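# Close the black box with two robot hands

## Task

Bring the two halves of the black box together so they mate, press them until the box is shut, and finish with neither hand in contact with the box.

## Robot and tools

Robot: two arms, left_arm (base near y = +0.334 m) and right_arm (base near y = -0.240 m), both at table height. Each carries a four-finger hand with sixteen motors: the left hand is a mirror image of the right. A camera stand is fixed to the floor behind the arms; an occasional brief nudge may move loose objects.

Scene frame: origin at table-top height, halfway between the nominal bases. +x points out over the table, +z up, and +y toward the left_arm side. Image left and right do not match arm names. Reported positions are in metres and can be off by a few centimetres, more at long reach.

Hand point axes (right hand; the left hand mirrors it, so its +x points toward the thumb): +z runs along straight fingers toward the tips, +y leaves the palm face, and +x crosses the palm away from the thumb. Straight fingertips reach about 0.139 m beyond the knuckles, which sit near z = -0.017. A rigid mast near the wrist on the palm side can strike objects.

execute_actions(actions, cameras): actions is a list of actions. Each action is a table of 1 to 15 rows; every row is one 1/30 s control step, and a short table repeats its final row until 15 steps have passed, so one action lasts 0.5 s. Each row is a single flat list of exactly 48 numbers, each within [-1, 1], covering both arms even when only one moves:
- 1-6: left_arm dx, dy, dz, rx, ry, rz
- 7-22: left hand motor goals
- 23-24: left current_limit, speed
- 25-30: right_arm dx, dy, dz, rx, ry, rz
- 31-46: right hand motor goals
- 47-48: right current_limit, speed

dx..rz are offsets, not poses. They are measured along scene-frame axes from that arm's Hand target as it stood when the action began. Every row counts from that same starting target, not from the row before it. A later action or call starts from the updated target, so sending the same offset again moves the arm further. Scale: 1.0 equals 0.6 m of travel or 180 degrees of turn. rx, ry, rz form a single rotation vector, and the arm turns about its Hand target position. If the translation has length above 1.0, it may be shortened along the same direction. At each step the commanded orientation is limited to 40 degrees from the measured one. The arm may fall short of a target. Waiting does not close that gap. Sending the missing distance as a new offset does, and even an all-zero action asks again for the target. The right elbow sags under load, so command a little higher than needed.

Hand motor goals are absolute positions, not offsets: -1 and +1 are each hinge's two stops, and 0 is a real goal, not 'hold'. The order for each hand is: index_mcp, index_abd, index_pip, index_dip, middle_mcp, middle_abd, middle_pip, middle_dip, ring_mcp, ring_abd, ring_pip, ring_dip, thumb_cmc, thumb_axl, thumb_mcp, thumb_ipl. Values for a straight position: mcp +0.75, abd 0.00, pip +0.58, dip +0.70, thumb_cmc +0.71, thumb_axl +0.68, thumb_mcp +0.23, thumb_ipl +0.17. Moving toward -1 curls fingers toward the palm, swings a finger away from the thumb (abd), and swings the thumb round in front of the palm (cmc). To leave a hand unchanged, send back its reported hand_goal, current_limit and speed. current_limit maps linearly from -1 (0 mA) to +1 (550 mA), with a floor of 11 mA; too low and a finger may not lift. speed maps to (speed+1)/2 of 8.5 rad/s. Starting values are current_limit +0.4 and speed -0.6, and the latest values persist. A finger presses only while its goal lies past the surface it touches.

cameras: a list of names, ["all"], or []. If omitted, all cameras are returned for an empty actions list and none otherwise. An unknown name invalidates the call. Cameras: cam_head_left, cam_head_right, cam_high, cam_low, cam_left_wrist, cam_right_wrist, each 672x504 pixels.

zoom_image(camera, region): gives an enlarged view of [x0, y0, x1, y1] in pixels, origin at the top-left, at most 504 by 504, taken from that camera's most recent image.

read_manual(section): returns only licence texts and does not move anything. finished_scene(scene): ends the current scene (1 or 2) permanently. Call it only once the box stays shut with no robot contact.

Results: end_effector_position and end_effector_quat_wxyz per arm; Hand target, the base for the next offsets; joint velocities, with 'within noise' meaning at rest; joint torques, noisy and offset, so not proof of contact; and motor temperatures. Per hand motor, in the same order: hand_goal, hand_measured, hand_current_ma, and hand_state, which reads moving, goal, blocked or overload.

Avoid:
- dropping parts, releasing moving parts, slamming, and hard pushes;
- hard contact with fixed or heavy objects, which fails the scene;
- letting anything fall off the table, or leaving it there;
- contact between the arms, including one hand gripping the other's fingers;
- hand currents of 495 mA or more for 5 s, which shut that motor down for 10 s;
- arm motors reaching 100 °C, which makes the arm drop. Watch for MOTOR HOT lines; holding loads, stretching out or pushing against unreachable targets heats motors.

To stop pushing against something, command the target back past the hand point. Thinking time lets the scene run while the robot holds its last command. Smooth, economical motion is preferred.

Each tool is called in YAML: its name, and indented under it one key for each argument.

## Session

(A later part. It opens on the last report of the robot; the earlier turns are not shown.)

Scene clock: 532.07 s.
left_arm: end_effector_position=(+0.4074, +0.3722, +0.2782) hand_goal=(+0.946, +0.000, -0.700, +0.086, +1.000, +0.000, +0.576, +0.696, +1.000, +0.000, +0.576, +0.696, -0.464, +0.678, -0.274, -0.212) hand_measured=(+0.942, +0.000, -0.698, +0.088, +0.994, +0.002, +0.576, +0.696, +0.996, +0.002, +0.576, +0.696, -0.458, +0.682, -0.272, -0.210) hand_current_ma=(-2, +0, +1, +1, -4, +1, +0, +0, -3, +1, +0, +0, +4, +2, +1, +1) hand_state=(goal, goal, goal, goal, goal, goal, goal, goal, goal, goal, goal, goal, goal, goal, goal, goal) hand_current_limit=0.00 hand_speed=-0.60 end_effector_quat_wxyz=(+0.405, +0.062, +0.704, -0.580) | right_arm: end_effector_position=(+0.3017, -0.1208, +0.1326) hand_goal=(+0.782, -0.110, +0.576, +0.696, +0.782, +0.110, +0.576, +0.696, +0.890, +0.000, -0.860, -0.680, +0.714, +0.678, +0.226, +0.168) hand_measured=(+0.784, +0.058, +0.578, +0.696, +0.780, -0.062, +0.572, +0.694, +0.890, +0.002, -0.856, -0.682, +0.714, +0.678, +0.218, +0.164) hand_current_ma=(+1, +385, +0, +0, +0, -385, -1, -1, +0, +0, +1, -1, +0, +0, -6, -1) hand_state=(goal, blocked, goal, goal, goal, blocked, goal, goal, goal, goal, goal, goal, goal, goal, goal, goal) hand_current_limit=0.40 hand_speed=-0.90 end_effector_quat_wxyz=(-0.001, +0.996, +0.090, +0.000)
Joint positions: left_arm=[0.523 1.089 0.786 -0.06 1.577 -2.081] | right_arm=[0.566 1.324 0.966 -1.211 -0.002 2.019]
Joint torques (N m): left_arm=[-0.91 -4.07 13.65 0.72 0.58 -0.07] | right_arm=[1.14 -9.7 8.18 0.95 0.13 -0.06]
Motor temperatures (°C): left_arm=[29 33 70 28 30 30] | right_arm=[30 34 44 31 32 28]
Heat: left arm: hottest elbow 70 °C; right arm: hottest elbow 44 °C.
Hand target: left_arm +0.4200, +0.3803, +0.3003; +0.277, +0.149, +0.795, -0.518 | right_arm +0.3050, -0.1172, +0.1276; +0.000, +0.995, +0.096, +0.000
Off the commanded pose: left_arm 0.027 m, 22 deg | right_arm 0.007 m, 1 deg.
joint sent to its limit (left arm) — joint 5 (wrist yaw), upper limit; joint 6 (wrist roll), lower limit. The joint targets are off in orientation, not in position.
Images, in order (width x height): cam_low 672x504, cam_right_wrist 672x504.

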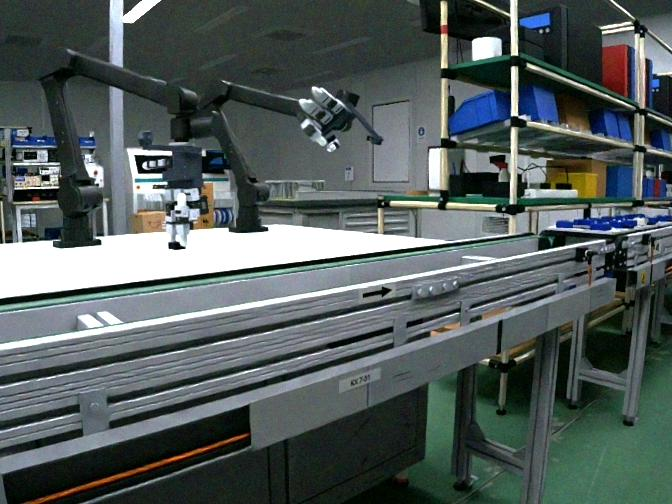

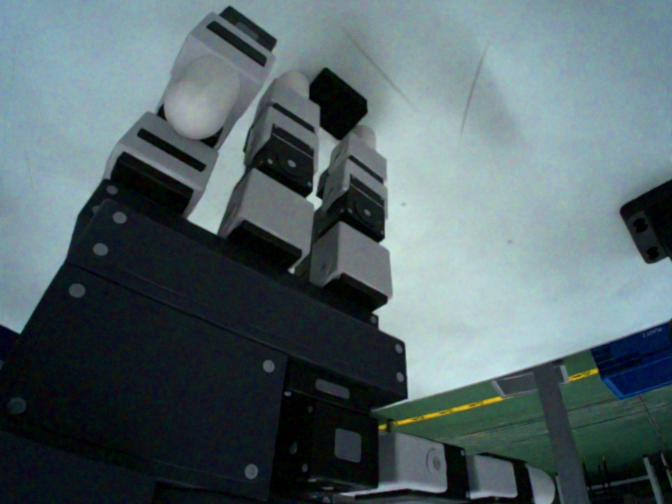

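execute_actions:
  actions:
    - [[0,0,0,0,0,0,0.945,0,-0.70,0.085,1,0,0.576,0.696,1,0,0.576,0.696,-0.465,0.678,-0.275,-0.212,0,-0.6,0,0,-0.012,0,0,0,0.782,-0.11,0.576,0.696,0.782,0.11,0.576,0.696,0.89,0,-0.86,-0.68,0.714,0.678,0.226,0.168,0.4,-0.9]]
  cameras: ["cam_right_wrist","cam_low"]

zoom_image:
  camera: "cam_right_wrist"
  region: [300, 50, 390, 140]

zoom_image:
  camera: "cam_low"
  region: [163, 222, 193, 252]

Scene clock: 533.57 s.
left_arm: end_effector_position=(+0.4074, +0.3722, +0.2782) hand_goal=(+0.946, +0.000, -0.700, +0.086, +1.000, +0.000, +0.576, +0.696, +1.000, +0.000, +0.576, +0.696, -0.464, +0.678, -0.274, -0.212) hand_measured=(+0.942, +0.000, -0.698, +0.088, +0.994, +0.002, +0.576, +0.696, +0.996, +0.002, +0.576, +0.696, -0.458, +0.682, -0.272, -0.210) hand_current_ma=(-2, +0, +1, +1, -4, +1, +0, +0, -3, +1, +0, +0, +4, +2, +1, +1) hand_state=(goal, goal, goal, goal, goal, goal, goal, goal, goal, goal, goal, goal, goal, goal, goal, goal) hand_current_limit=0.00 hand_speed=-0.60 end_effector_quat_wxyz=(+0.405, +0.062, +0.704, -0.580) | right_arm: end_effector_position=(+0.3020, -0.1206, +0.1305) hand_goal=(+0.782, -0.110, +0.576, +0.696, +0.782, +0.110, +0.576, +0.696, +0.890, +0.000, -0.860, -0.680, +0.714, +0.678, +0.226, +0.168) hand_measured=(+0.784, +0.058, +0.578, +0.696, +0.780, -0.060, +0.572, +0.694, +0.890, +0.002, -0.856, -0.682, +0.714, +0.678, +0.218, +0.164) hand_current_ma=(+0, +385, +0, +0, -1, -385, -1, -1, +0, +0, +1, -1, +0, +0, -6, -1) hand_state=(goal, blocked, goal, goal, goal, blocked, goal, goal, goal, goal, goal, goal, goal, goal, goal, goal) hand_current_limit=0.40 hand_speed=-0.90 end_effector_quat_wxyz=(-0.002, +0.996, +0.090, +0.002)
Joint positions: left_arm=[0.523 1.089 0.786 -0.06 1.577 -2.081] | right_arm=[0.566 1.324 0.961 -1.202 -0.002 2.019]
Joint torques (N m): left_arm=[-0.73 -4.25 13.57 0.75 0.61 -0.13] | right_arm=[1.55 -9.05 7.62 1.28 0.12 -0.05]
Motor temperatures (°C): left_arm=[29 33 70 28 30 30] | right_arm=[30 34 44 31 32 28]
Heat: left arm: hottest elbow 70 °C; right arm: hottest elbow 44 °C.
Hand target: left_arm +0.4200, +0.3803, +0.3003; +0.277, +0.149, +0.795, -0.518 | right_arm +0.3049, -0.1172, +0.1203; +0.000, +0.995, +0.096, +0.000
Off the commanded pose: left_arm 0.027 m, 22 deg | right_arm 0.011 m, 1 deg.
joint sent to its limit (left arm) — joint 5 (wrist yaw), upper limit; joint 6 (wrist roll), lower limit. The joint targets are off in orientation, not in position.
Images, in order (width x height): cam_low 672x504, cam_right_wrist 672x504.

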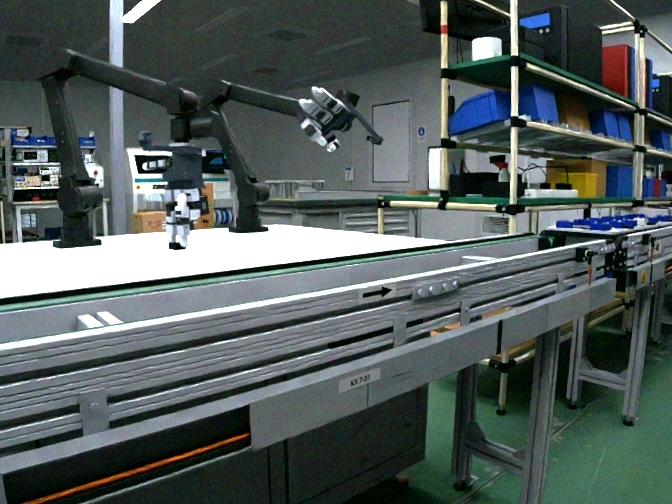

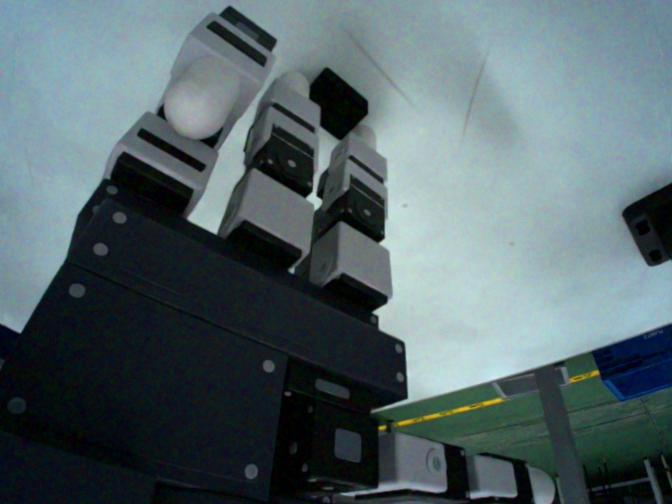

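Scaled by 5.600 from the camera's 672x504 image, which has a finer 960x720 frame.

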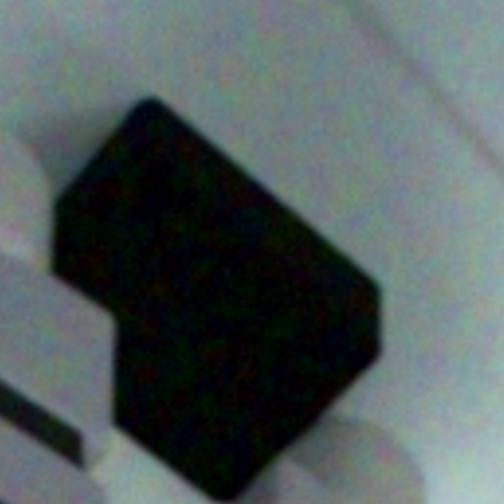

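Scaled by 16.800 from the camera's 672x504 image, which has a finer 960x720 frame.

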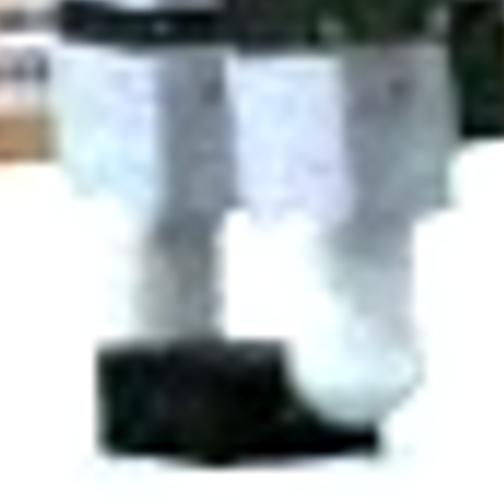

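execute_actions:
  actions:
    - [[0,0,0,0,0,0,0.945,0,-0.70,0.085,1,0,0.576,0.696,1,0,0.576,0.696,-0.465,0.678,-0.275,-0.212,0,-0.6,0,0,-0.013,0,0,0,0.782,-0.14,0.576,0.696,0.782,0.14,0.576,0.696,0.89,0,-0.86,-0.68,0.714,0.678,0.226,0.168,0.7,-0.9]]
  cameras: ["cam_right_wrist","cam_low"]

zoom_image:
  camera: "cam_right_wrist"
  region: [300, 50, 390, 140]

zoom_image:
  camera: "cam_low"
  region: [163, 222, 193, 252]

Scene clock: 535.37 s.
left_arm: end_effector_position=(+0.4074, +0.3722, +0.2782) hand_goal=(+0.946, +0.000, -0.700, +0.086, +1.000, +0.000, +0.576, +0.696, +1.000, +0.000, +0.576, +0.696, -0.464, +0.678, -0.274, -0.212) hand_measured=(+0.942, +0.000, -0.698, +0.088, +0.994, +0.002, +0.576, +0.696, +0.996, +0.002, +0.576, +0.696, -0.458, +0.682, -0.272, -0.210) hand_current_ma=(-2, +0, +1, +1, -4, +1, +0, +0, -3, +1, +0, +0, +4, +2, +1, +1) hand_state=(goal, goal, goal, goal, goal, goal, goal, goal, goal, goal, goal, goal, goal, goal, goal, goal) hand_current_limit=0.00 hand_speed=-0.60 end_effector_quat_wxyz=(+0.405, +0.062, +0.704, -0.580) | right_arm: end_effector_position=(+0.3030, -0.1198, +0.1291) hand_goal=(+0.782, -0.140, +0.576, +0.696, +0.782, +0.140, +0.576, +0.696, +0.890, +0.000, -0.860, -0.680, +0.714, +0.678, +0.226, +0.168) hand_measured=(+0.782, +0.058, +0.578, +0.696, +0.772, -0.056, +0.572, +0.694, +0.890, +0.002, -0.856, -0.682, +0.714, +0.678, +0.218, +0.164) hand_current_ma=(+0, +468, +0, +0, -5, -467, -1, -1, +0, +0, +1, -1, +0, +0, -6, -1) hand_state=(goal, blocked, goal, goal, goal, blocked, goal, goal, goal, goal, goal, goal, goal, goal, goal, goal) hand_current_limit=0.70 hand_speed=-0.90 end_effector_quat_wxyz=(-0.004, +0.996, +0.090, +0.005)
Joint positions: left_arm=[0.523 1.089 0.786 -0.06 1.577 -2.081] | right_arm=[0.566 1.324 0.958 -1.192 -0.002 2.019]
Joint torques (N m): left_arm=[-0.09 -4.25 13.49 0.73 0.63 -0.15] | right_arm=[1.61 -8.35 6.69 1.77 0.11 -0.06]
Motor temperatures (°C): left_arm=[29 33 70 28 30 30] | right_arm=[30 34 44 31 32 28]
Heat: left arm: hottest elbow 70 °C; right arm: hottest elbow 44 °C.
Hand target: left_arm +0.4200, +0.3803, +0.3003; +0.277, +0.149, +0.795, -0.518 | right_arm +0.3049, -0.1172, +0.1126; +0.000, +0.995, +0.096, +0.000
Off the commanded pose: left_arm 0.027 m, 22 deg | right_arm 0.017 m, 1 deg.
joint sent to its limit (left arm) — joint 5 (wrist yaw), upper limit; joint 6 (wrist roll), lower limit. The joint targets are off in orientation, not in position.
Images, in order (width x height): cam_low 672x504, cam_right_wrist 672x504.

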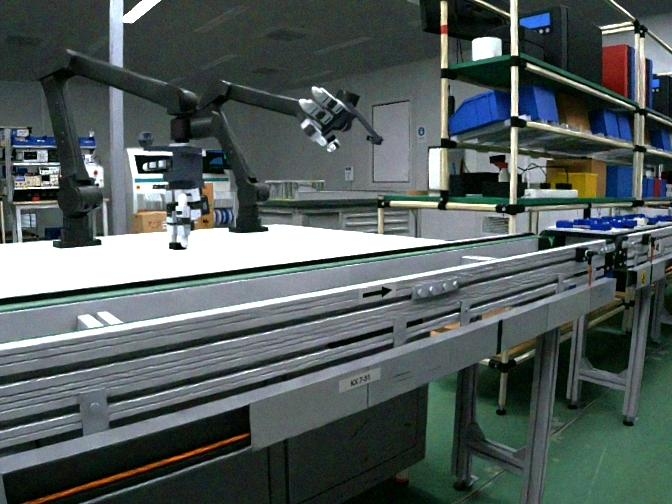

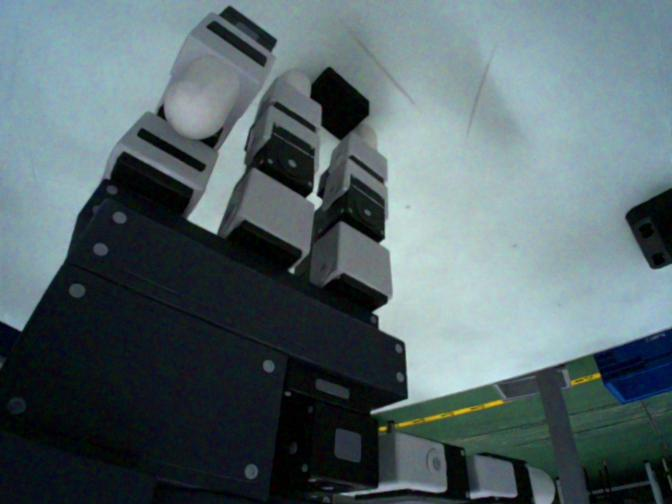

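Scaled by 5.600 from the camera's 672x504 image, which has a finer 960x720 frame.

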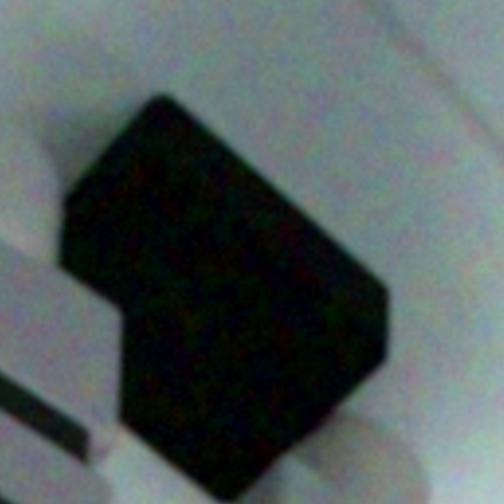

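Scaled by 16.800 from the camera's 672x504 image, which has a finer 960x720 frame.

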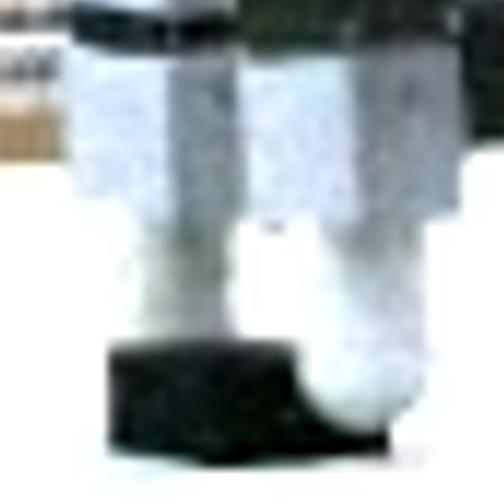

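execute_actions:
  actions:
    - [[0,0,0,0,0,0,0.945,0,-0.70,0.085,1,0,0.576,0.696,1,0,0.576,0.696,-0.465,0.678,-0.275,-0.212,0,-0.6,0,0,0.02,0,0,0,0.782,-0.11,0.576,0.696,0.782,0.11,0.576,0.696,0.89,0,-0.86,-0.68,0.714,0.678,0.226,0.168,0.4,-0.9]]
    - [[0,0,0,0,0,0,0.945,0,-0.70,0.085,1,0,0.576,0.696,1,0,0.576,0.696,-0.465,0.678,-0.275,-0.212,0,-0.6,0,0,0,0,0,0,0.782,0.2,0.576,0.696,0.782,-0.22,0.576,0.696,0.89,0,-0.86,-0.68,0.714,0.678,0.226,0.168,0.4,-0.85]]
    - [[0,0,0,0,0,0,0.945,0,-0.70,0.085,1,0,0.576,0.696,1,0,0.576,0.696,-0.465,0.678,-0.275,-0.212,0,-0.6,0.015,0.009,0.085,0,0,0,0.782,0.2,0.576,0.696,0.782,-0.22,0.576,0.696,0.89,0,-0.86,-0.68,0.714,0.678,0.226,0.168,0.4,-0.8]]
  cameras: ["cam_right_wrist","cam_low"]

zoom_image:
  camera: "cam_right_wrist"
  region: [290, 30, 390, 130]

zoom_image:
  camera: "cam_low"
  region: [163, 222, 193, 252]

Scene clock: 538.53 s.
left_arm: end_effector_position=(+0.4074, +0.3722, +0.2782) hand_goal=(+0.946, +0.000, -0.700, +0.086, +1.000, +0.000, +0.576, +0.696, +1.000, +0.000, +0.576, +0.696, -0.464, +0.678, -0.274, -0.212) hand_measured=(+0.942, +0.000, -0.698, +0.088, +0.994, +0.002, +0.576, +0.696, +0.996, +0.002, +0.576, +0.696, -0.458, +0.682, -0.272, -0.210) hand_current_ma=(-2, +0, +1, +1, -4, +1, +0, +0, -3, +1, +0, +0, +4, +2, +1, +1) hand_state=(goal, goal, goal, goal, goal, goal, goal, goal, goal, goal, goal, goal, goal, goal, goal, goal) hand_current_limit=0.00 hand_speed=-0.60 end_effector_quat_wxyz=(+0.405, +0.062, +0.704, -0.580) | right_arm: end_effector_position=(+0.3035, -0.1195, +0.1615) hand_goal=(+0.782, +0.200, +0.576, +0.696, +0.782, -0.220, +0.576, +0.696, +0.890, +0.000, -0.860, -0.680, +0.714, +0.678, +0.226, +0.168) hand_measured=(+0.782, +0.196, +0.578, +0.696, +0.776, -0.214, +0.572, +0.694, +0.890, +0.002, -0.856, -0.682, +0.714, +0.678, +0.218, +0.164) hand_current_ma=(+0, -1, +0, +0, -2, +1, -1, -1, +0, +0, +1, -1, +0, +0, -6, -1) hand_state=(goal, goal, goal, goal, goal, goal, goal, goal, goal, goal, goal, goal, goal, goal, goal, goal) hand_current_limit=0.40 hand_speed=-0.80 end_effector_quat_wxyz=(+0.007, +0.996, +0.090, -0.013)
Joint positions: left_arm=[0.523 1.089 0.786 -0.06 1.577 -2.081] | right_arm=[0.566 1.325 1.041 -1.316 -0.002 2.018]
Joint torques (N m): left_arm=[-0.03 -4.07 13.57 0.57 0.6 -0.09] | right_arm=[1.2 -11.05 11.81 -0.16 0.13 -0.07]
Motor temperatures (°C): left_arm=[29 33 71 28 30 30] | right_arm=[30 34 44 31 32 28]
Heat: left arm: hottest elbow 71 °C; right arm: hottest elbow 44 °C.
Hand target: left_arm +0.4200, +0.3803, +0.3003; +0.277, +0.149, +0.795, -0.518 | right_arm +0.3140, -0.1118, +0.1756; +0.000, +0.995, +0.096, +0.000
Off the commanded pose: left_arm 0.027 m, 22 deg | right_arm 0.019 m, 2 deg.
joint sent to its limit (left arm) — joint 5 (wrist yaw), upper limit; joint 6 (wrist roll), lower limit. The joint targets are off in orientation, not in position.
Images, in order (width x height): cam_low 672x504, cam_right_wrist 672x504.

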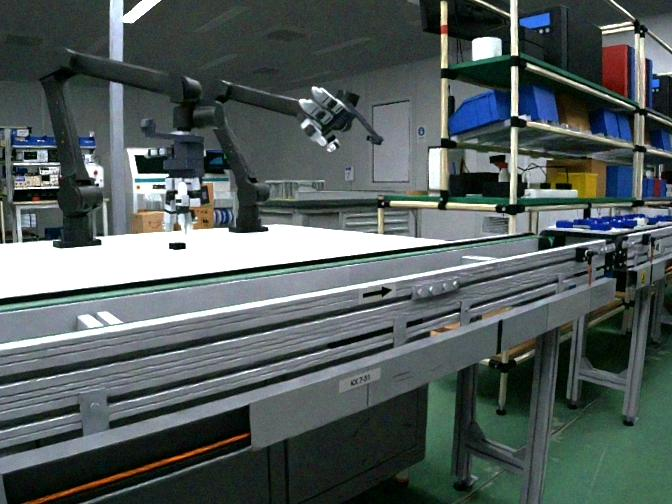

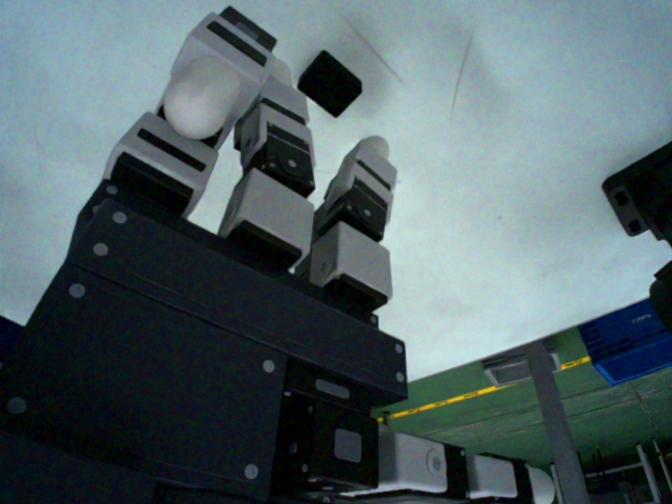

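Scaled by 5.040 from the camera's 672x504 image, which has a finer 960x720 frame.

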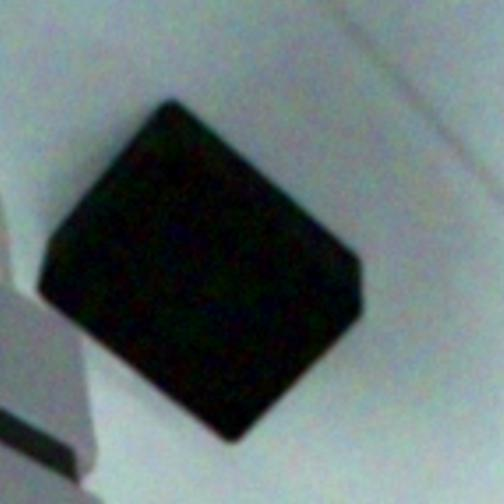

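Scaled by 16.800 from the camera's 672x504 image, which has a finer 960x720 frame.

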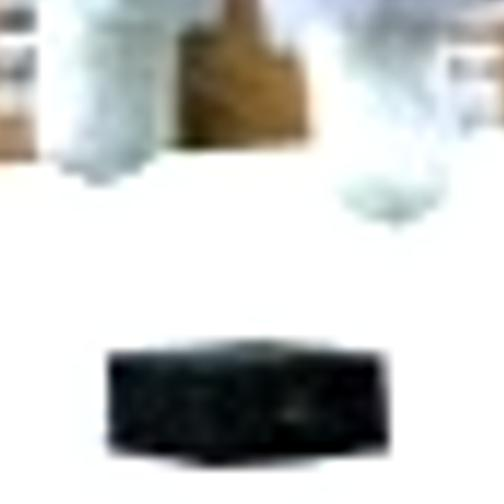

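execute_actions:
  actions:
    - [[0,0,0,0,0,0,0.945,0,-0.70,0.085,1,0,0.576,0.696,1,0,0.576,0.696,-0.465,0.678,-0.275,-0.212,0,-0.6,-0.011,-0.0073,-0.038,0,0,0,0.782,-0.1,0.576,0.696,0.782,0.1,0.576,0.696,0.89,0,-0.86,-0.68,0.714,0.678,0.226,0.168,0.4,-0.7]]
  cameras: ["cam_right_wrist","cam_low"]

zoom_image:
  camera: "cam_right_wrist"
  region: [290, 30, 390, 130]

zoom_image:
  camera: "cam_low"
  region: [163, 222, 193, 252]

Scene clock: 540.30 s.
left_arm: end_effector_position=(+0.4074, +0.3722, +0.2782) hand_goal=(+0.946, +0.000, -0.700, +0.086, +1.000, +0.000, +0.576, +0.696, +1.000, +0.000, +0.576, +0.696, -0.464, +0.678, -0.274, -0.212) hand_measured=(+0.942, +0.000, -0.698, +0.088, +0.994, +0.002, +0.576, +0.696, +0.996, +0.002, +0.576, +0.696, -0.458, +0.682, -0.272, -0.210) hand_current_ma=(-2, +0, +1, +1, -4, +1, +0, +0, -3, +1, +0, +0, +4, +2, +1, +1) hand_state=(goal, goal, goal, goal, goal, goal, goal, goal, goal, goal, goal, goal, goal, goal, goal, goal) hand_current_limit=0.00 hand_speed=-0.60 end_effector_quat_wxyz=(+0.405, +0.062, +0.704, -0.580) | right_arm: end_effector_position=(+0.3037, -0.1194, +0.1525) hand_goal=(+0.782, -0.100, +0.576, +0.696, +0.782, +0.100, +0.576, +0.696, +0.890, +0.000, -0.860, -0.680, +0.714, +0.678, +0.226, +0.168) hand_measured=(+0.782, -0.094, +0.578, +0.696, +0.776, +0.092, +0.572, +0.694, +0.890, +0.002, -0.856, -0.682, +0.714, +0.678, +0.218, +0.164) hand_current_ma=(+0, +2, +0, +0, -2, -3, -1, -1, +0, +0, +1, -1, +0, +0, -6, -1) hand_state=(goal, goal, goal, goal, goal, goal, goal, goal, goal, goal, goal, goal, goal, goal, goal, goal) hand_current_limit=0.40 hand_speed=-0.70 end_effector_quat_wxyz=(+0.004, +0.996, +0.090, -0.008)
Joint positions: left_arm=[0.523 1.089 0.786 -0.06 1.577 -2.081] | right_arm=[0.566 1.325 1.019 -1.282 -0.002 2.018]
Joint torques (N m): left_arm=[-0.03 -4.37 13.59 0.72 0.65 -0.16] | right_arm=[1.49 -11.16 8.47 0.9 0.12 -0.05]
Motor temperatures (°C): left_arm=[29 33 71 28 30 30] | right_arm=[30 34 44 31 32 28]
Heat: left arm: hottest elbow 71 °C; right arm: hottest elbow 44 °C.
Hand target: left_arm +0.4200, +0.3803, +0.3003; +0.277, +0.149, +0.795, -0.518 | right_arm +0.3073, -0.1162, +0.1527; +0.000, +0.995, +0.096, +0.000
Off the commanded pose: left_arm 0.027 m, 22 deg | right_arm 0.005 m, 1 deg.
joint sent to its limit (left arm) — joint 5 (wrist yaw), upper limit; joint 6 (wrist roll), lower limit. The joint targets are off in orientation, not in position.
Images, in order (width x height): cam_low 672x504, cam_right_wrist 672x504.

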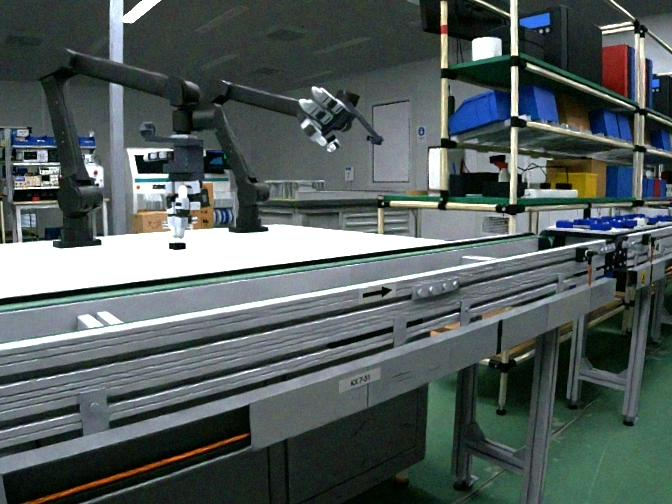

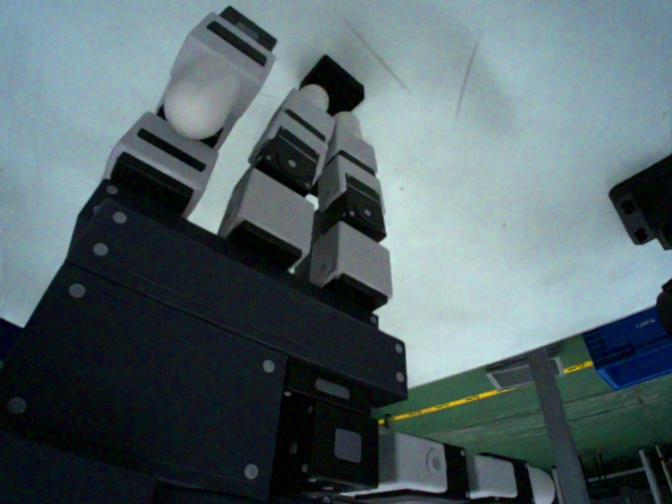

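Scaled by 5.040 from the camera's 672x504 image, which has a finer 960x720 frame.

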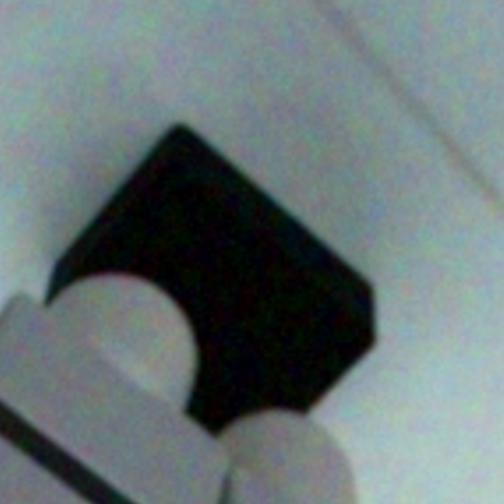

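Scaled by 16.800 from the camera's 672x504 image, which has a finer 960x720 frame.

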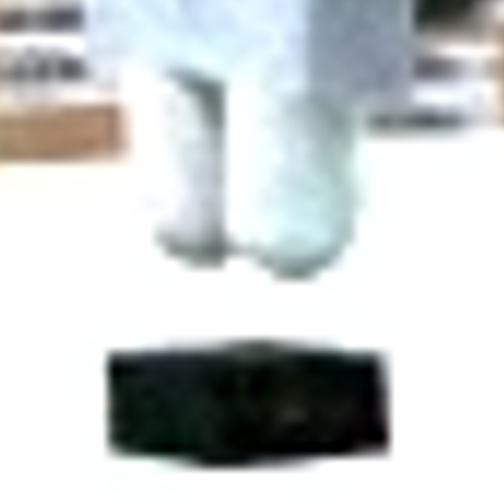

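execute_actions:
  actions:
    - [[0,0,0,0,0,0,0.945,0,-0.70,0.085,1,0,0.576,0.696,1,0,0.576,0.696,-0.465,0.678,-0.275,-0.212,0,-0.6,0.002,0.001,-0.022,0,0,0,0.782,-0.1,0.576,0.696,0.782,0.1,0.576,0.696,0.89,0,-0.86,-0.68,0.714,0.678,0.226,0.168,0.4,-0.7]]
    - [[0,0,0,0,0,0,0.945,0,-0.70,0.085,1,0,0.576,0.696,1,0,0.576,0.696,-0.465,0.678,-0.275,-0.212,0,-0.6,0,0,-0.012,0,0,0,0.782,-0.1,0.576,0.696,0.782,0.1,0.576,0.696,0.89,0,-0.86,-0.68,0.714,0.678,0.226,0.168,0.4,-0.7]]
  cameras: ["cam_right_wrist","cam_low"]

zoom_image:
  camera: "cam_right_wrist"
  region: [290, 30, 390, 130]

zoom_image:
  camera: "cam_low"
  region: [163, 222, 193, 252]

Scene clock: 543.00 s.
left_arm: end_effector_position=(+0.4074, +0.3722, +0.2782) hand_goal=(+0.946, +0.000, -0.700, +0.086, +1.000, +0.000, +0.576, +0.696, +1.000, +0.000, +0.576, +0.696, -0.464, +0.678, -0.274, -0.212) hand_measured=(+0.942, +0.000, -0.698, +0.088, +0.994, +0.002, +0.576, +0.696, +0.996, +0.002, +0.576, +0.696, -0.458, +0.682, -0.272, -0.210) hand_current_ma=(-2, +0, +1, +1, -4, +1, +0, +0, -3, +1, +0, +0, +4, +2, +1, +1) hand_state=(goal, goal, goal, goal, goal, goal, goal, goal, goal, goal, goal, goal, goal, goal, goal, goal) hand_current_limit=0.00 hand_speed=-0.60 end_effector_quat_wxyz=(+0.405, +0.062, +0.704, -0.580) | right_arm: end_effector_position=(+0.3053, -0.1182, +0.1408) hand_goal=(+0.782, -0.100, +0.576, +0.696, +0.782, +0.100, +0.576, +0.696, +0.890, +0.000, -0.860, -0.680, +0.714, +0.678, +0.226, +0.168) hand_measured=(+0.782, -0.094, +0.578, +0.696, +0.776, +0.092, +0.572, +0.694, +0.890, +0.002, -0.856, -0.682, +0.714, +0.678, +0.218, +0.164) hand_current_ma=(+0, +2, +0, +0, -2, -3, -1, -1, +0, +0, +1, -1, +0, +0, -6, -1) hand_state=(goal, goal, goal, goal, goal, goal, goal, goal, goal, goal, goal, goal, goal, goal, goal, goal) hand_current_limit=0.40 hand_speed=-0.70 end_effector_quat_wxyz=(-0.002, +0.996, +0.090, +0.001)
Joint positions: left_arm=[0.523 1.089 0.786 -0.06 1.577 -2.081] | right_arm=[0.566 1.325 0.99 -1.231 -0.002 2.018]
Joint torques (N m): left_arm=[0.03 -4.25 13.55 0.94 0.68 -0.05] | right_arm=[1.38 -9.23 7.83 1.17 0.12 -0.06]
Motor temperatures (°C): left_arm=[29 33 71 28 30 30] | right_arm=[30 34 44 31 32 28]
Heat: left arm: hottest elbow 71 °C; right arm: hottest elbow 44 °C.
Hand target: left_arm +0.4200, +0.3803, +0.3003; +0.277, +0.149, +0.795, -0.518 | right_arm +0.3086, -0.1155, +0.1324; +0.000, +0.995, +0.096, +0.000
Off the commanded pose: left_arm 0.027 m, 22 deg | right_arm 0.009 m, 1 deg.
joint sent to its limit (left arm) — joint 5 (wrist yaw), upper limit; joint 6 (wrist roll), lower limit. The joint targets are off in orientation, not in position.
Images, in order (width x height): cam_low 672x504, cam_right_wrist 672x504.

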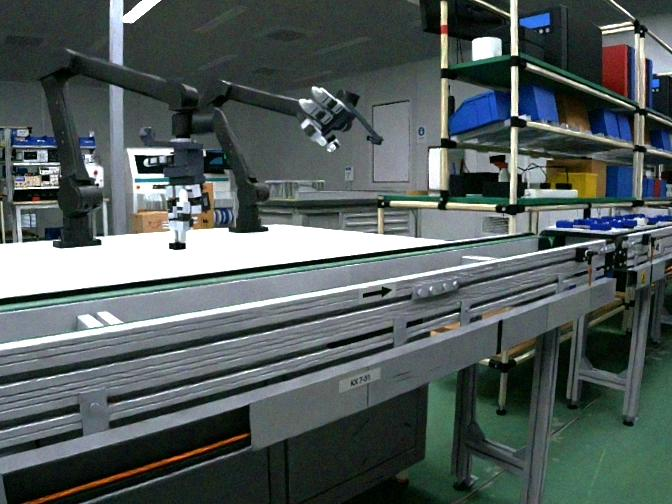

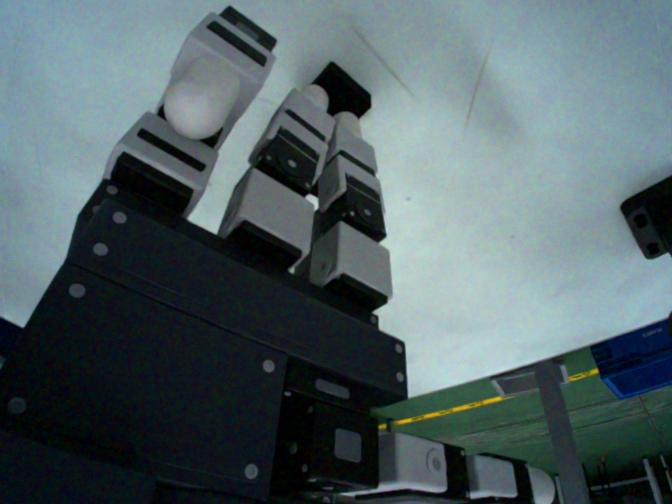

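Scaled by 5.040 from the camera's 672x504 image, which has a finer 960x720 frame.

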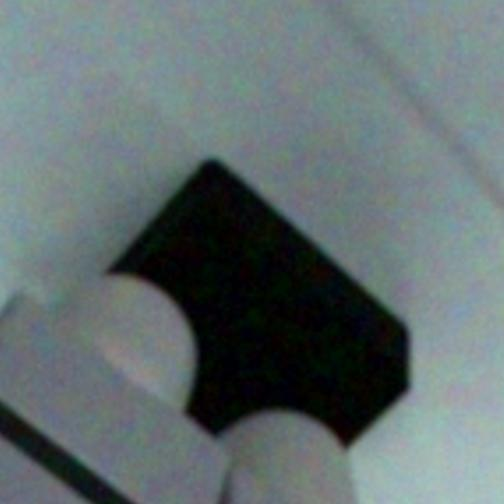

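Scaled by 16.800 from the camera's 672x504 image, which has a finer 960x720 frame.

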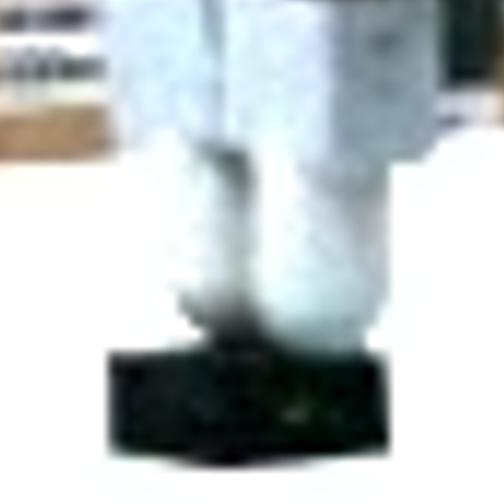

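execute_actions:
  actions:
    - [[0,0,0,0,0,0,0.945,0,-0.70,0.085,1,0,0.576,0.696,1,0,0.576,0.696,-0.465,0.678,-0.275,-0.212,0,-0.6,-0.003,-0.001,-0.012,0,0,0,0.782,-0.1,0.576,0.696,0.782,0.1,0.576,0.696,0.89,0,-0.86,-0.68,0.714,0.678,0.226,0.168,0.4,-0.7]]
    - [[0,0,0,0,0,0,0.945,0,-0.70,0.085,1,0,0.576,0.696,1,0,0.576,0.696,-0.465,0.678,-0.275,-0.212,0,-0.6,0,0,-0.012,0,0,0,0.782,-0.1,0.576,0.696,0.782,0.1,0.576,0.696,0.89,0,-0.86,-0.68,0.714,0.678,0.226,0.168,0.4,-0.7]]
  cameras: ["cam_right_wrist","cam_low"]

zoom_image:
  camera: "cam_low"
  region: [163, 222, 193, 252]

Scene clock: 545.23 s.
left_arm: end_effector_position=(+0.4074, +0.3722, +0.2782) hand_goal=(+0.946, +0.000, -0.700, +0.086, +1.000, +0.000, +0.576, +0.696, +1.000, +0.000, +0.576, +0.696, -0.464, +0.678, -0.274, -0.212) hand_measured=(+0.942, +0.000, -0.698, +0.088, +0.994, +0.002, +0.576, +0.696, +0.996, +0.002, +0.576, +0.696, -0.458, +0.682, -0.272, -0.210) hand_current_ma=(-2, +0, +1, +1, -4, +1, +0, +0, -3, +1, +0, +0, +4, +2, +1, +1) hand_state=(goal, goal, goal, goal, goal, goal, goal, goal, goal, goal, goal, goal, goal, goal, goal, goal) hand_current_limit=0.00 hand_speed=-0.60 end_effector_quat_wxyz=(+0.405, +0.062, +0.704, -0.580) | right_arm: end_effector_position=(+0.3055, -0.1177, +0.1388) hand_goal=(+0.782, -0.100, +0.576, +0.696, +0.782, +0.100, +0.576, +0.696, +0.890, +0.000, -0.860, -0.680, +0.714, +0.678, +0.226, +0.168) hand_measured=(+0.774, -0.082, +0.572, +0.694, +0.776, +0.100, +0.572, +0.694, +0.890, +0.002, -0.856, -0.682, +0.714, +0.678, +0.218, +0.164) hand_current_ma=(-4, +11, -1, +0, -3, +0, -1, -1, +0, +0, +1, -1, +0, +0, -6, -1) hand_state=(goal, goal, goal, goal, goal, goal, goal, goal, goal, goal, goal, goal, goal, goal, goal, goal) hand_current_limit=0.40 hand_speed=-0.70 end_effector_quat_wxyz=(-0.004, +0.996, +0.090, +0.004)
Joint positions: left_arm=[0.523 1.089 0.786 -0.06 1.577 -2.081] | right_arm=[0.566 1.324 0.984 -1.221 -0.004 2.018]
Joint torques (N m): left_arm=[0.32 -3.96 13.59 0.76 0.64 -0.09] | right_arm=[1.49 -8.35 5.89 2.13 0.18 -0.06]
Motor temperatures (°C): left_arm=[29 33 71 28 30 30] | right_arm=[30 34 44 31 32 28]
Heat: left arm: hottest elbow 71 °C; right arm: hottest elbow 44 °C.
Hand target: left_arm +0.4200, +0.3803, +0.3003; +0.277, +0.149, +0.795, -0.518 | right_arm +0.3067, -0.1161, +0.1180; +0.000, +0.995, +0.096, +0.000
Off the commanded pose: left_arm 0.027 m, 22 deg | right_arm 0.021 m, 1 deg.
joint sent to its limit (left arm) — joint 5 (wrist yaw), upper limit; joint 6 (wrist roll), lower limit. The joint targets are off in orientation, not in position.
Images, in order (width x height): cam_low 672x504, cam_right_wrist 672x504.

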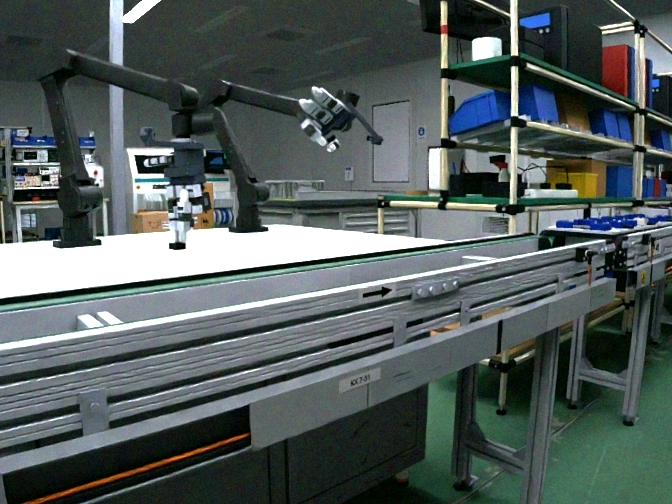

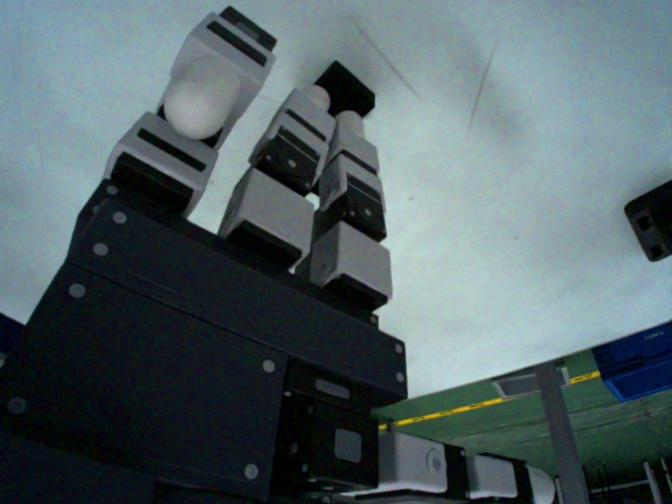

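Scaled by 16.800 from the camera's 672x504 image, which has a finer 960x720 frame.

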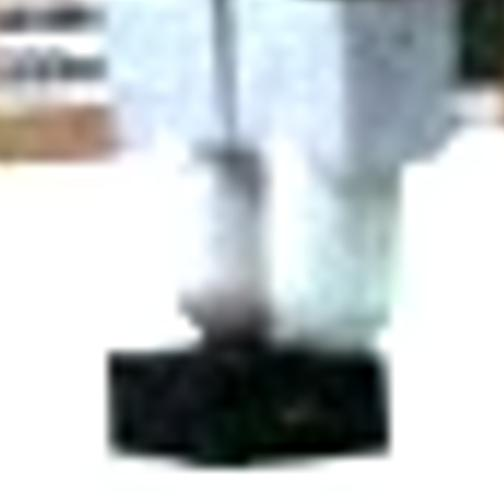

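execute_actions:
  actions:
    - [[0,0,0,0,0,0,0.945,0,-0.70,0.085,1,0,0.576,0.696,1,0,0.576,0.696,-0.465,0.678,-0.275,-0.212,0,-0.6,-0.003,-0.001,-0.025,0,0,0,0.782,-0.1,0.576,0.696,0.782,0.1,0.576,0.696,0.89,0,-0.86,-0.68,0.714,0.678,0.226,0.168,0.4,-0.7]]
  cameras: ["cam_right_wrist","cam_low"]

zoom_image:
  camera: "cam_low"
  region: [163, 222, 193, 252]

Scene clock: 547.00 s.
left_arm: end_effector_position=(+0.4074, +0.3722, +0.2782) hand_goal=(+0.946, +0.000, -0.700, +0.086, +1.000, +0.000, +0.576, +0.696, +1.000, +0.000, +0.576, +0.696, -0.464, +0.678, -0.274, -0.212) hand_measured=(+0.942, +0.000, -0.698, +0.088, +0.994, +0.002, +0.576, +0.696, +0.996, +0.002, +0.576, +0.696, -0.458, +0.682, -0.272, -0.210) hand_current_ma=(-2, +0, +1, +1, -4, +1, +0, +0, -3, +1, +0, +0, +4, +2, +1, +1) hand_state=(goal, goal, goal, goal, goal, goal, goal, goal, goal, goal, goal, goal, goal, goal, goal, goal) hand_current_limit=0.00 hand_speed=-0.60 end_effector_quat_wxyz=(+0.405, +0.062, +0.704, -0.580) | right_arm: end_effector_position=(+0.3043, -0.1177, +0.1369) hand_goal=(+0.782, -0.100, +0.576, +0.696, +0.782, +0.100, +0.576, +0.696, +0.890, +0.000, -0.860, -0.680, +0.714, +0.678, +0.226, +0.168) hand_measured=(+0.768, -0.068, +0.566, +0.692, +0.776, +0.100, +0.572, +0.694, +0.890, +0.002, -0.856, -0.682, +0.714, +0.678, +0.218, +0.164) hand_current_ma=(-11, +28, -5, -2, -3, +0, -1, -1, +0, +0, +1, -1, +0, +0, -6, -1) hand_state=(goal, blocked, goal, goal, goal, goal, goal, goal, goal, goal, goal, goal, goal, goal, goal, goal) hand_current_limit=0.40 hand_speed=-0.70 end_effector_quat_wxyz=(-0.012, +0.996, +0.090, +0.012)
Joint positions: left_arm=[0.523 1.089 0.786 -0.06 1.577 -2.081] | right_arm=[0.566 1.307 0.967 -1.198 -0.007 2.018]
Joint torques (N m): left_arm=[-0.15 -3.9 13.48 0.73 0.58 -0.09] | right_arm=[1.32 -6.24 4.62 2.81 0.29 -0.03]
Motor temperatures (°C): left_arm=[29 33 71 28 30 30] | right_arm=[30 34 43 31 32 28]
Heat: left arm: hottest elbow 71 °C; right arm: hottest elbow 43 °C.
Hand target: left_arm +0.4200, +0.3803, +0.3003; +0.277, +0.149, +0.795, -0.518 | right_arm +0.3049, -0.1167, +0.1029; +0.000, +0.995, +0.096, +0.000
Off the commanded pose: left_arm 0.027 m, 22 deg | right_arm 0.034 m, 2 deg.
joint sent to its limit (left arm) — joint 5 (wrist yaw), upper limit; joint 6 (wrist roll), lower limit. The joint targets are off in orientation, not in position.
Images, in order (width x height): cam_low 672x504, cam_right_wrist 672x504.

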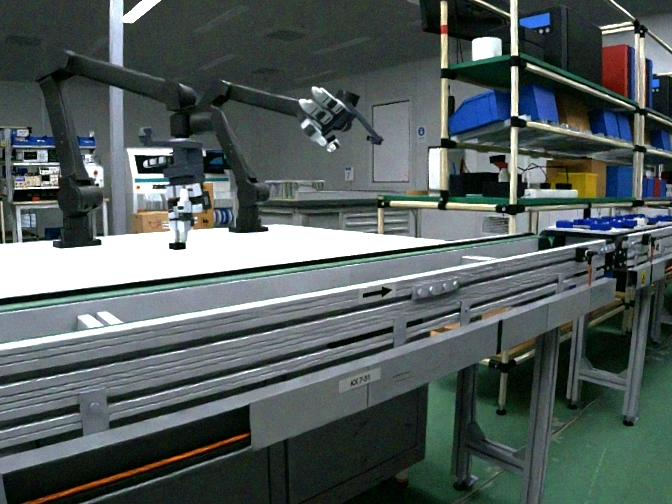

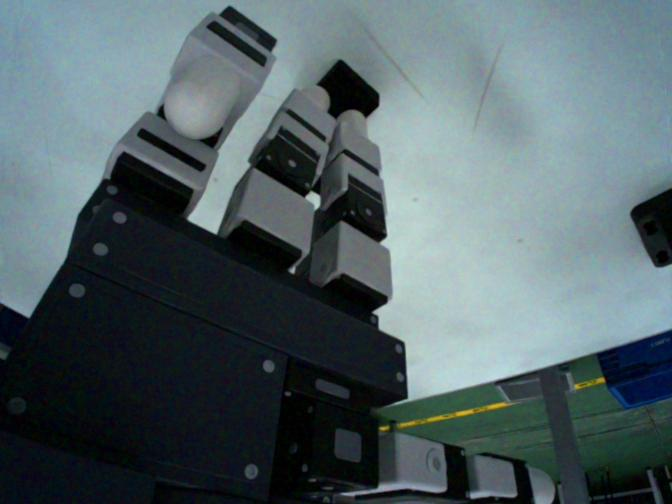

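Scaled by 16.800 from the camera's 672x504 image, which has a finer 960x720 frame.

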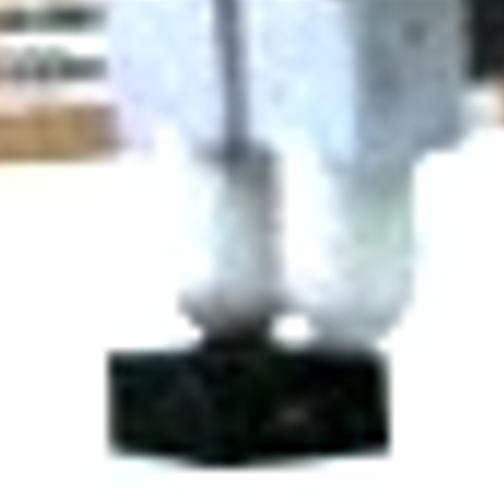

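execute_actions:
  actions:
    - [[0,0,0,0,0,0,0.945,0,-0.70,0.085,1,0,0.576,0.696,1,0,0.576,0.696,-0.465,0.678,-0.275,-0.212,0,-0.6,0,0,0.05,0,0,0,0.782,-0.1,0.576,0.696,0.782,0.1,0.576,0.696,0.89,0,-0.86,-0.68,0.714,0.678,0.226,0.168,0.4,-0.7]]
    - [[0,0,0,0,0,0,0.945,0,-0.70,0.085,1,0,0.576,0.696,1,0,0.576,0.696,-0.465,0.678,-0.275,-0.212,0,-0.6,0.01,0.006,0.09,0,0,0,0.782,-0.1,0.576,0.696,0.782,0.1,0.576,0.696,0.89,0,-0.86,-0.68,0.714,0.678,0.226,0.168,0.4,-0.7]]
  cameras: ["cam_right_wrist","cam_low","cam_head_left"]

zoom_image:
  camera: "cam_low"
  region: [166, 236, 188, 253]

zoom_image:
  camera: "cam_right_wrist"
  region: [290, 10, 380, 100]

zoom_image:
  camera: "cam_head_left"
  region: [310, 290, 360, 330]

Scene clock: 550.40 s.
left_arm: end_effector_position=(+0.4074, +0.3722, +0.2782) hand_goal=(+0.946, +0.000, -0.700, +0.086, +1.000, +0.000, +0.576, +0.696, +1.000, +0.000, +0.576, +0.696, -0.464, +0.678, -0.274, -0.212) hand_measured=(+0.942, +0.000, -0.698, +0.088, +0.994, +0.002, +0.576, +0.696, +0.996, +0.002, +0.576, +0.696, -0.458, +0.682, -0.272, -0.210) hand_current_ma=(-2, +0, +1, +1, -4, +1, +0, +0, -3, +1, +0, +0, +4, +2, +1, +1) hand_state=(goal, goal, goal, goal, goal, goal, goal, goal, goal, goal, goal, goal, goal, goal, goal, goal) hand_current_limit=0.00 hand_speed=-0.60 end_effector_quat_wxyz=(+0.405, +0.062, +0.704, -0.580) | right_arm: end_effector_position=(+0.3007, -0.1212, +0.1732) hand_goal=(+0.782, -0.100, +0.576, +0.696, +0.782, +0.100, +0.576, +0.696, +0.890, +0.000, -0.860, -0.680, +0.714, +0.678, +0.226, +0.168) hand_measured=(+0.776, -0.096, +0.572, +0.694, +0.780, +0.090, +0.574, +0.694, +0.890, +0.002, -0.856, -0.682, +0.714, +0.678, +0.218, +0.164) hand_current_ma=(-3, +1, -2, -1, -1, -4, +0, -1, +0, +0, +1, -1, +0, +0, -6, -1) hand_state=(goal, goal, goal, goal, goal, goal, goal, goal, goal, goal, goal, goal, goal, goal, goal, goal) hand_current_limit=0.40 hand_speed=-0.70 end_effector_quat_wxyz=(+0.005, +0.996, +0.090, -0.012)
Joint positions: left_arm=[0.523 1.089 0.786 -0.06 1.577 -2.081] | right_arm=[0.566 1.306 1.056 -1.347 -0.003 2.018]
Joint torques (N m): left_arm=[-1.38 -4.31 13.67 0.76 0.63 -0.08] | right_arm=[1.14 -10.52 12.07 -0.12 0.19 -0.04]
Motor temperatures (°C): left_arm=[29 33 71 28 30 30] | right_arm=[30 34 43 31 32 28]
Heat: left arm: hottest elbow 71 °C; right arm: hottest elbow 43 °C.
Hand target: left_arm +0.4200, +0.3803, +0.3003; +0.277, +0.149, +0.795, -0.518 | right_arm +0.3109, -0.1132, +0.1870; +0.000, +0.995, +0.096, +0.000
Off the commanded pose: left_arm 0.027 m, 22 deg | right_arm 0.019 m, 2 deg.
joint sent to its limit (left arm) — joint 5 (wrist yaw), upper limit; joint 6 (wrist roll), lower limit. The joint targets are off in orientation, not in position.
Images, in order (width x height): cam_head_left 672x504, cam_low 672x504, cam_right_wrist 672x504.

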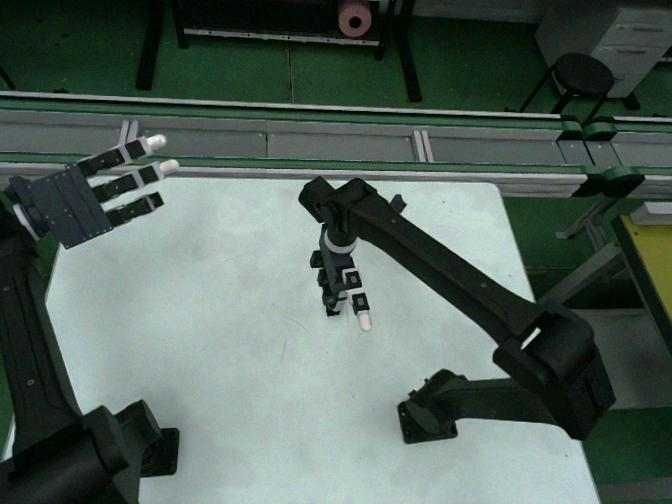

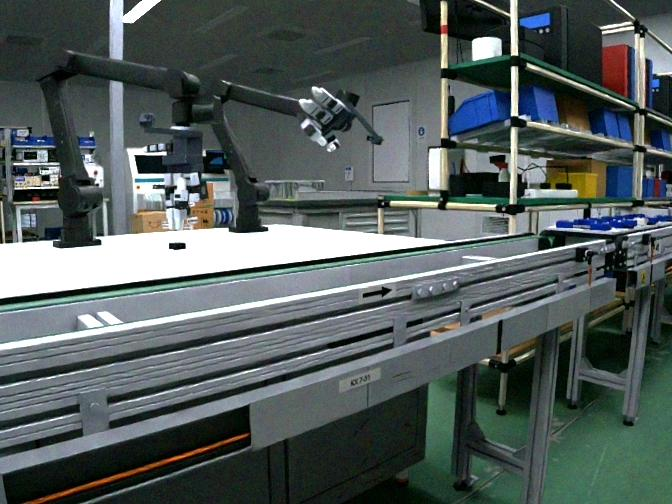

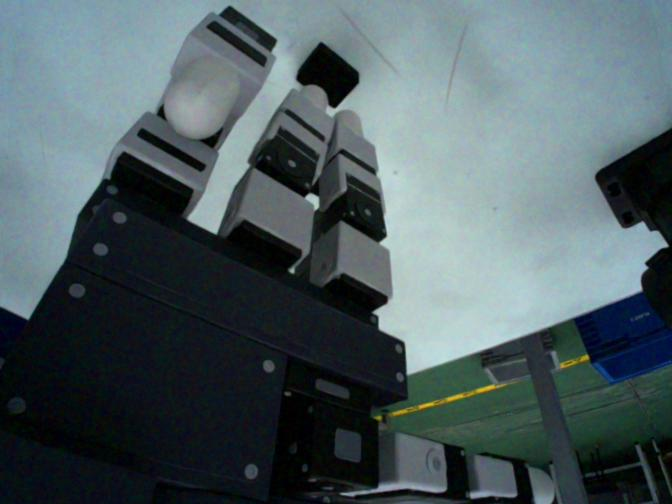

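Scaled by 22.909 from the camera's 672x504 image, which has a finer 960x720 frame.

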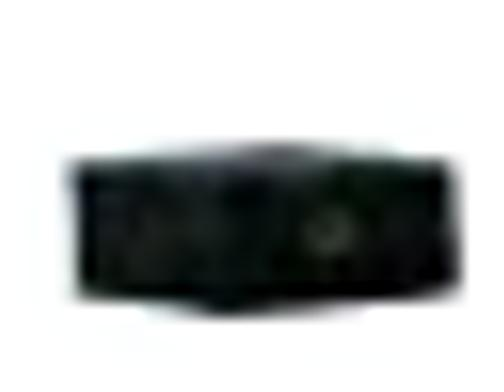

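Scaled by 5.600 from the camera's 672x504 image, which has a finer 960x720 frame.

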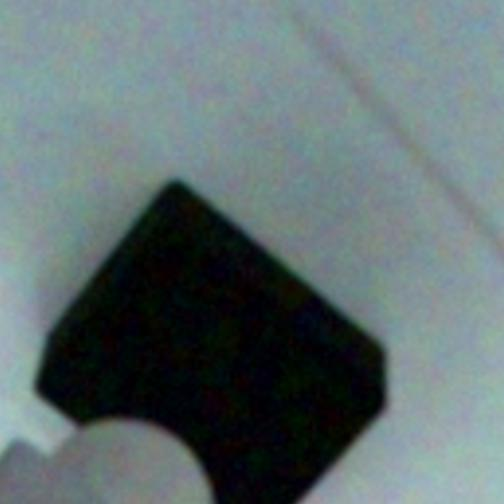

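Scaled by 10.080 from the camera's 672x504 image, which has a finer 960x720 frame.

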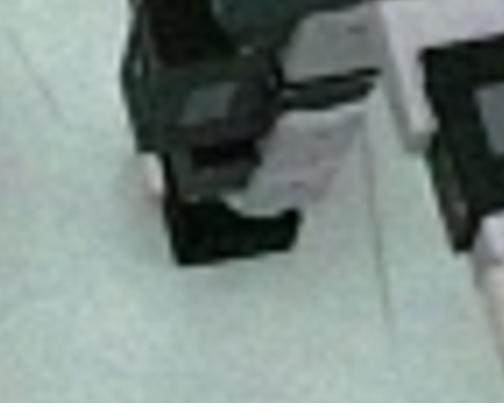

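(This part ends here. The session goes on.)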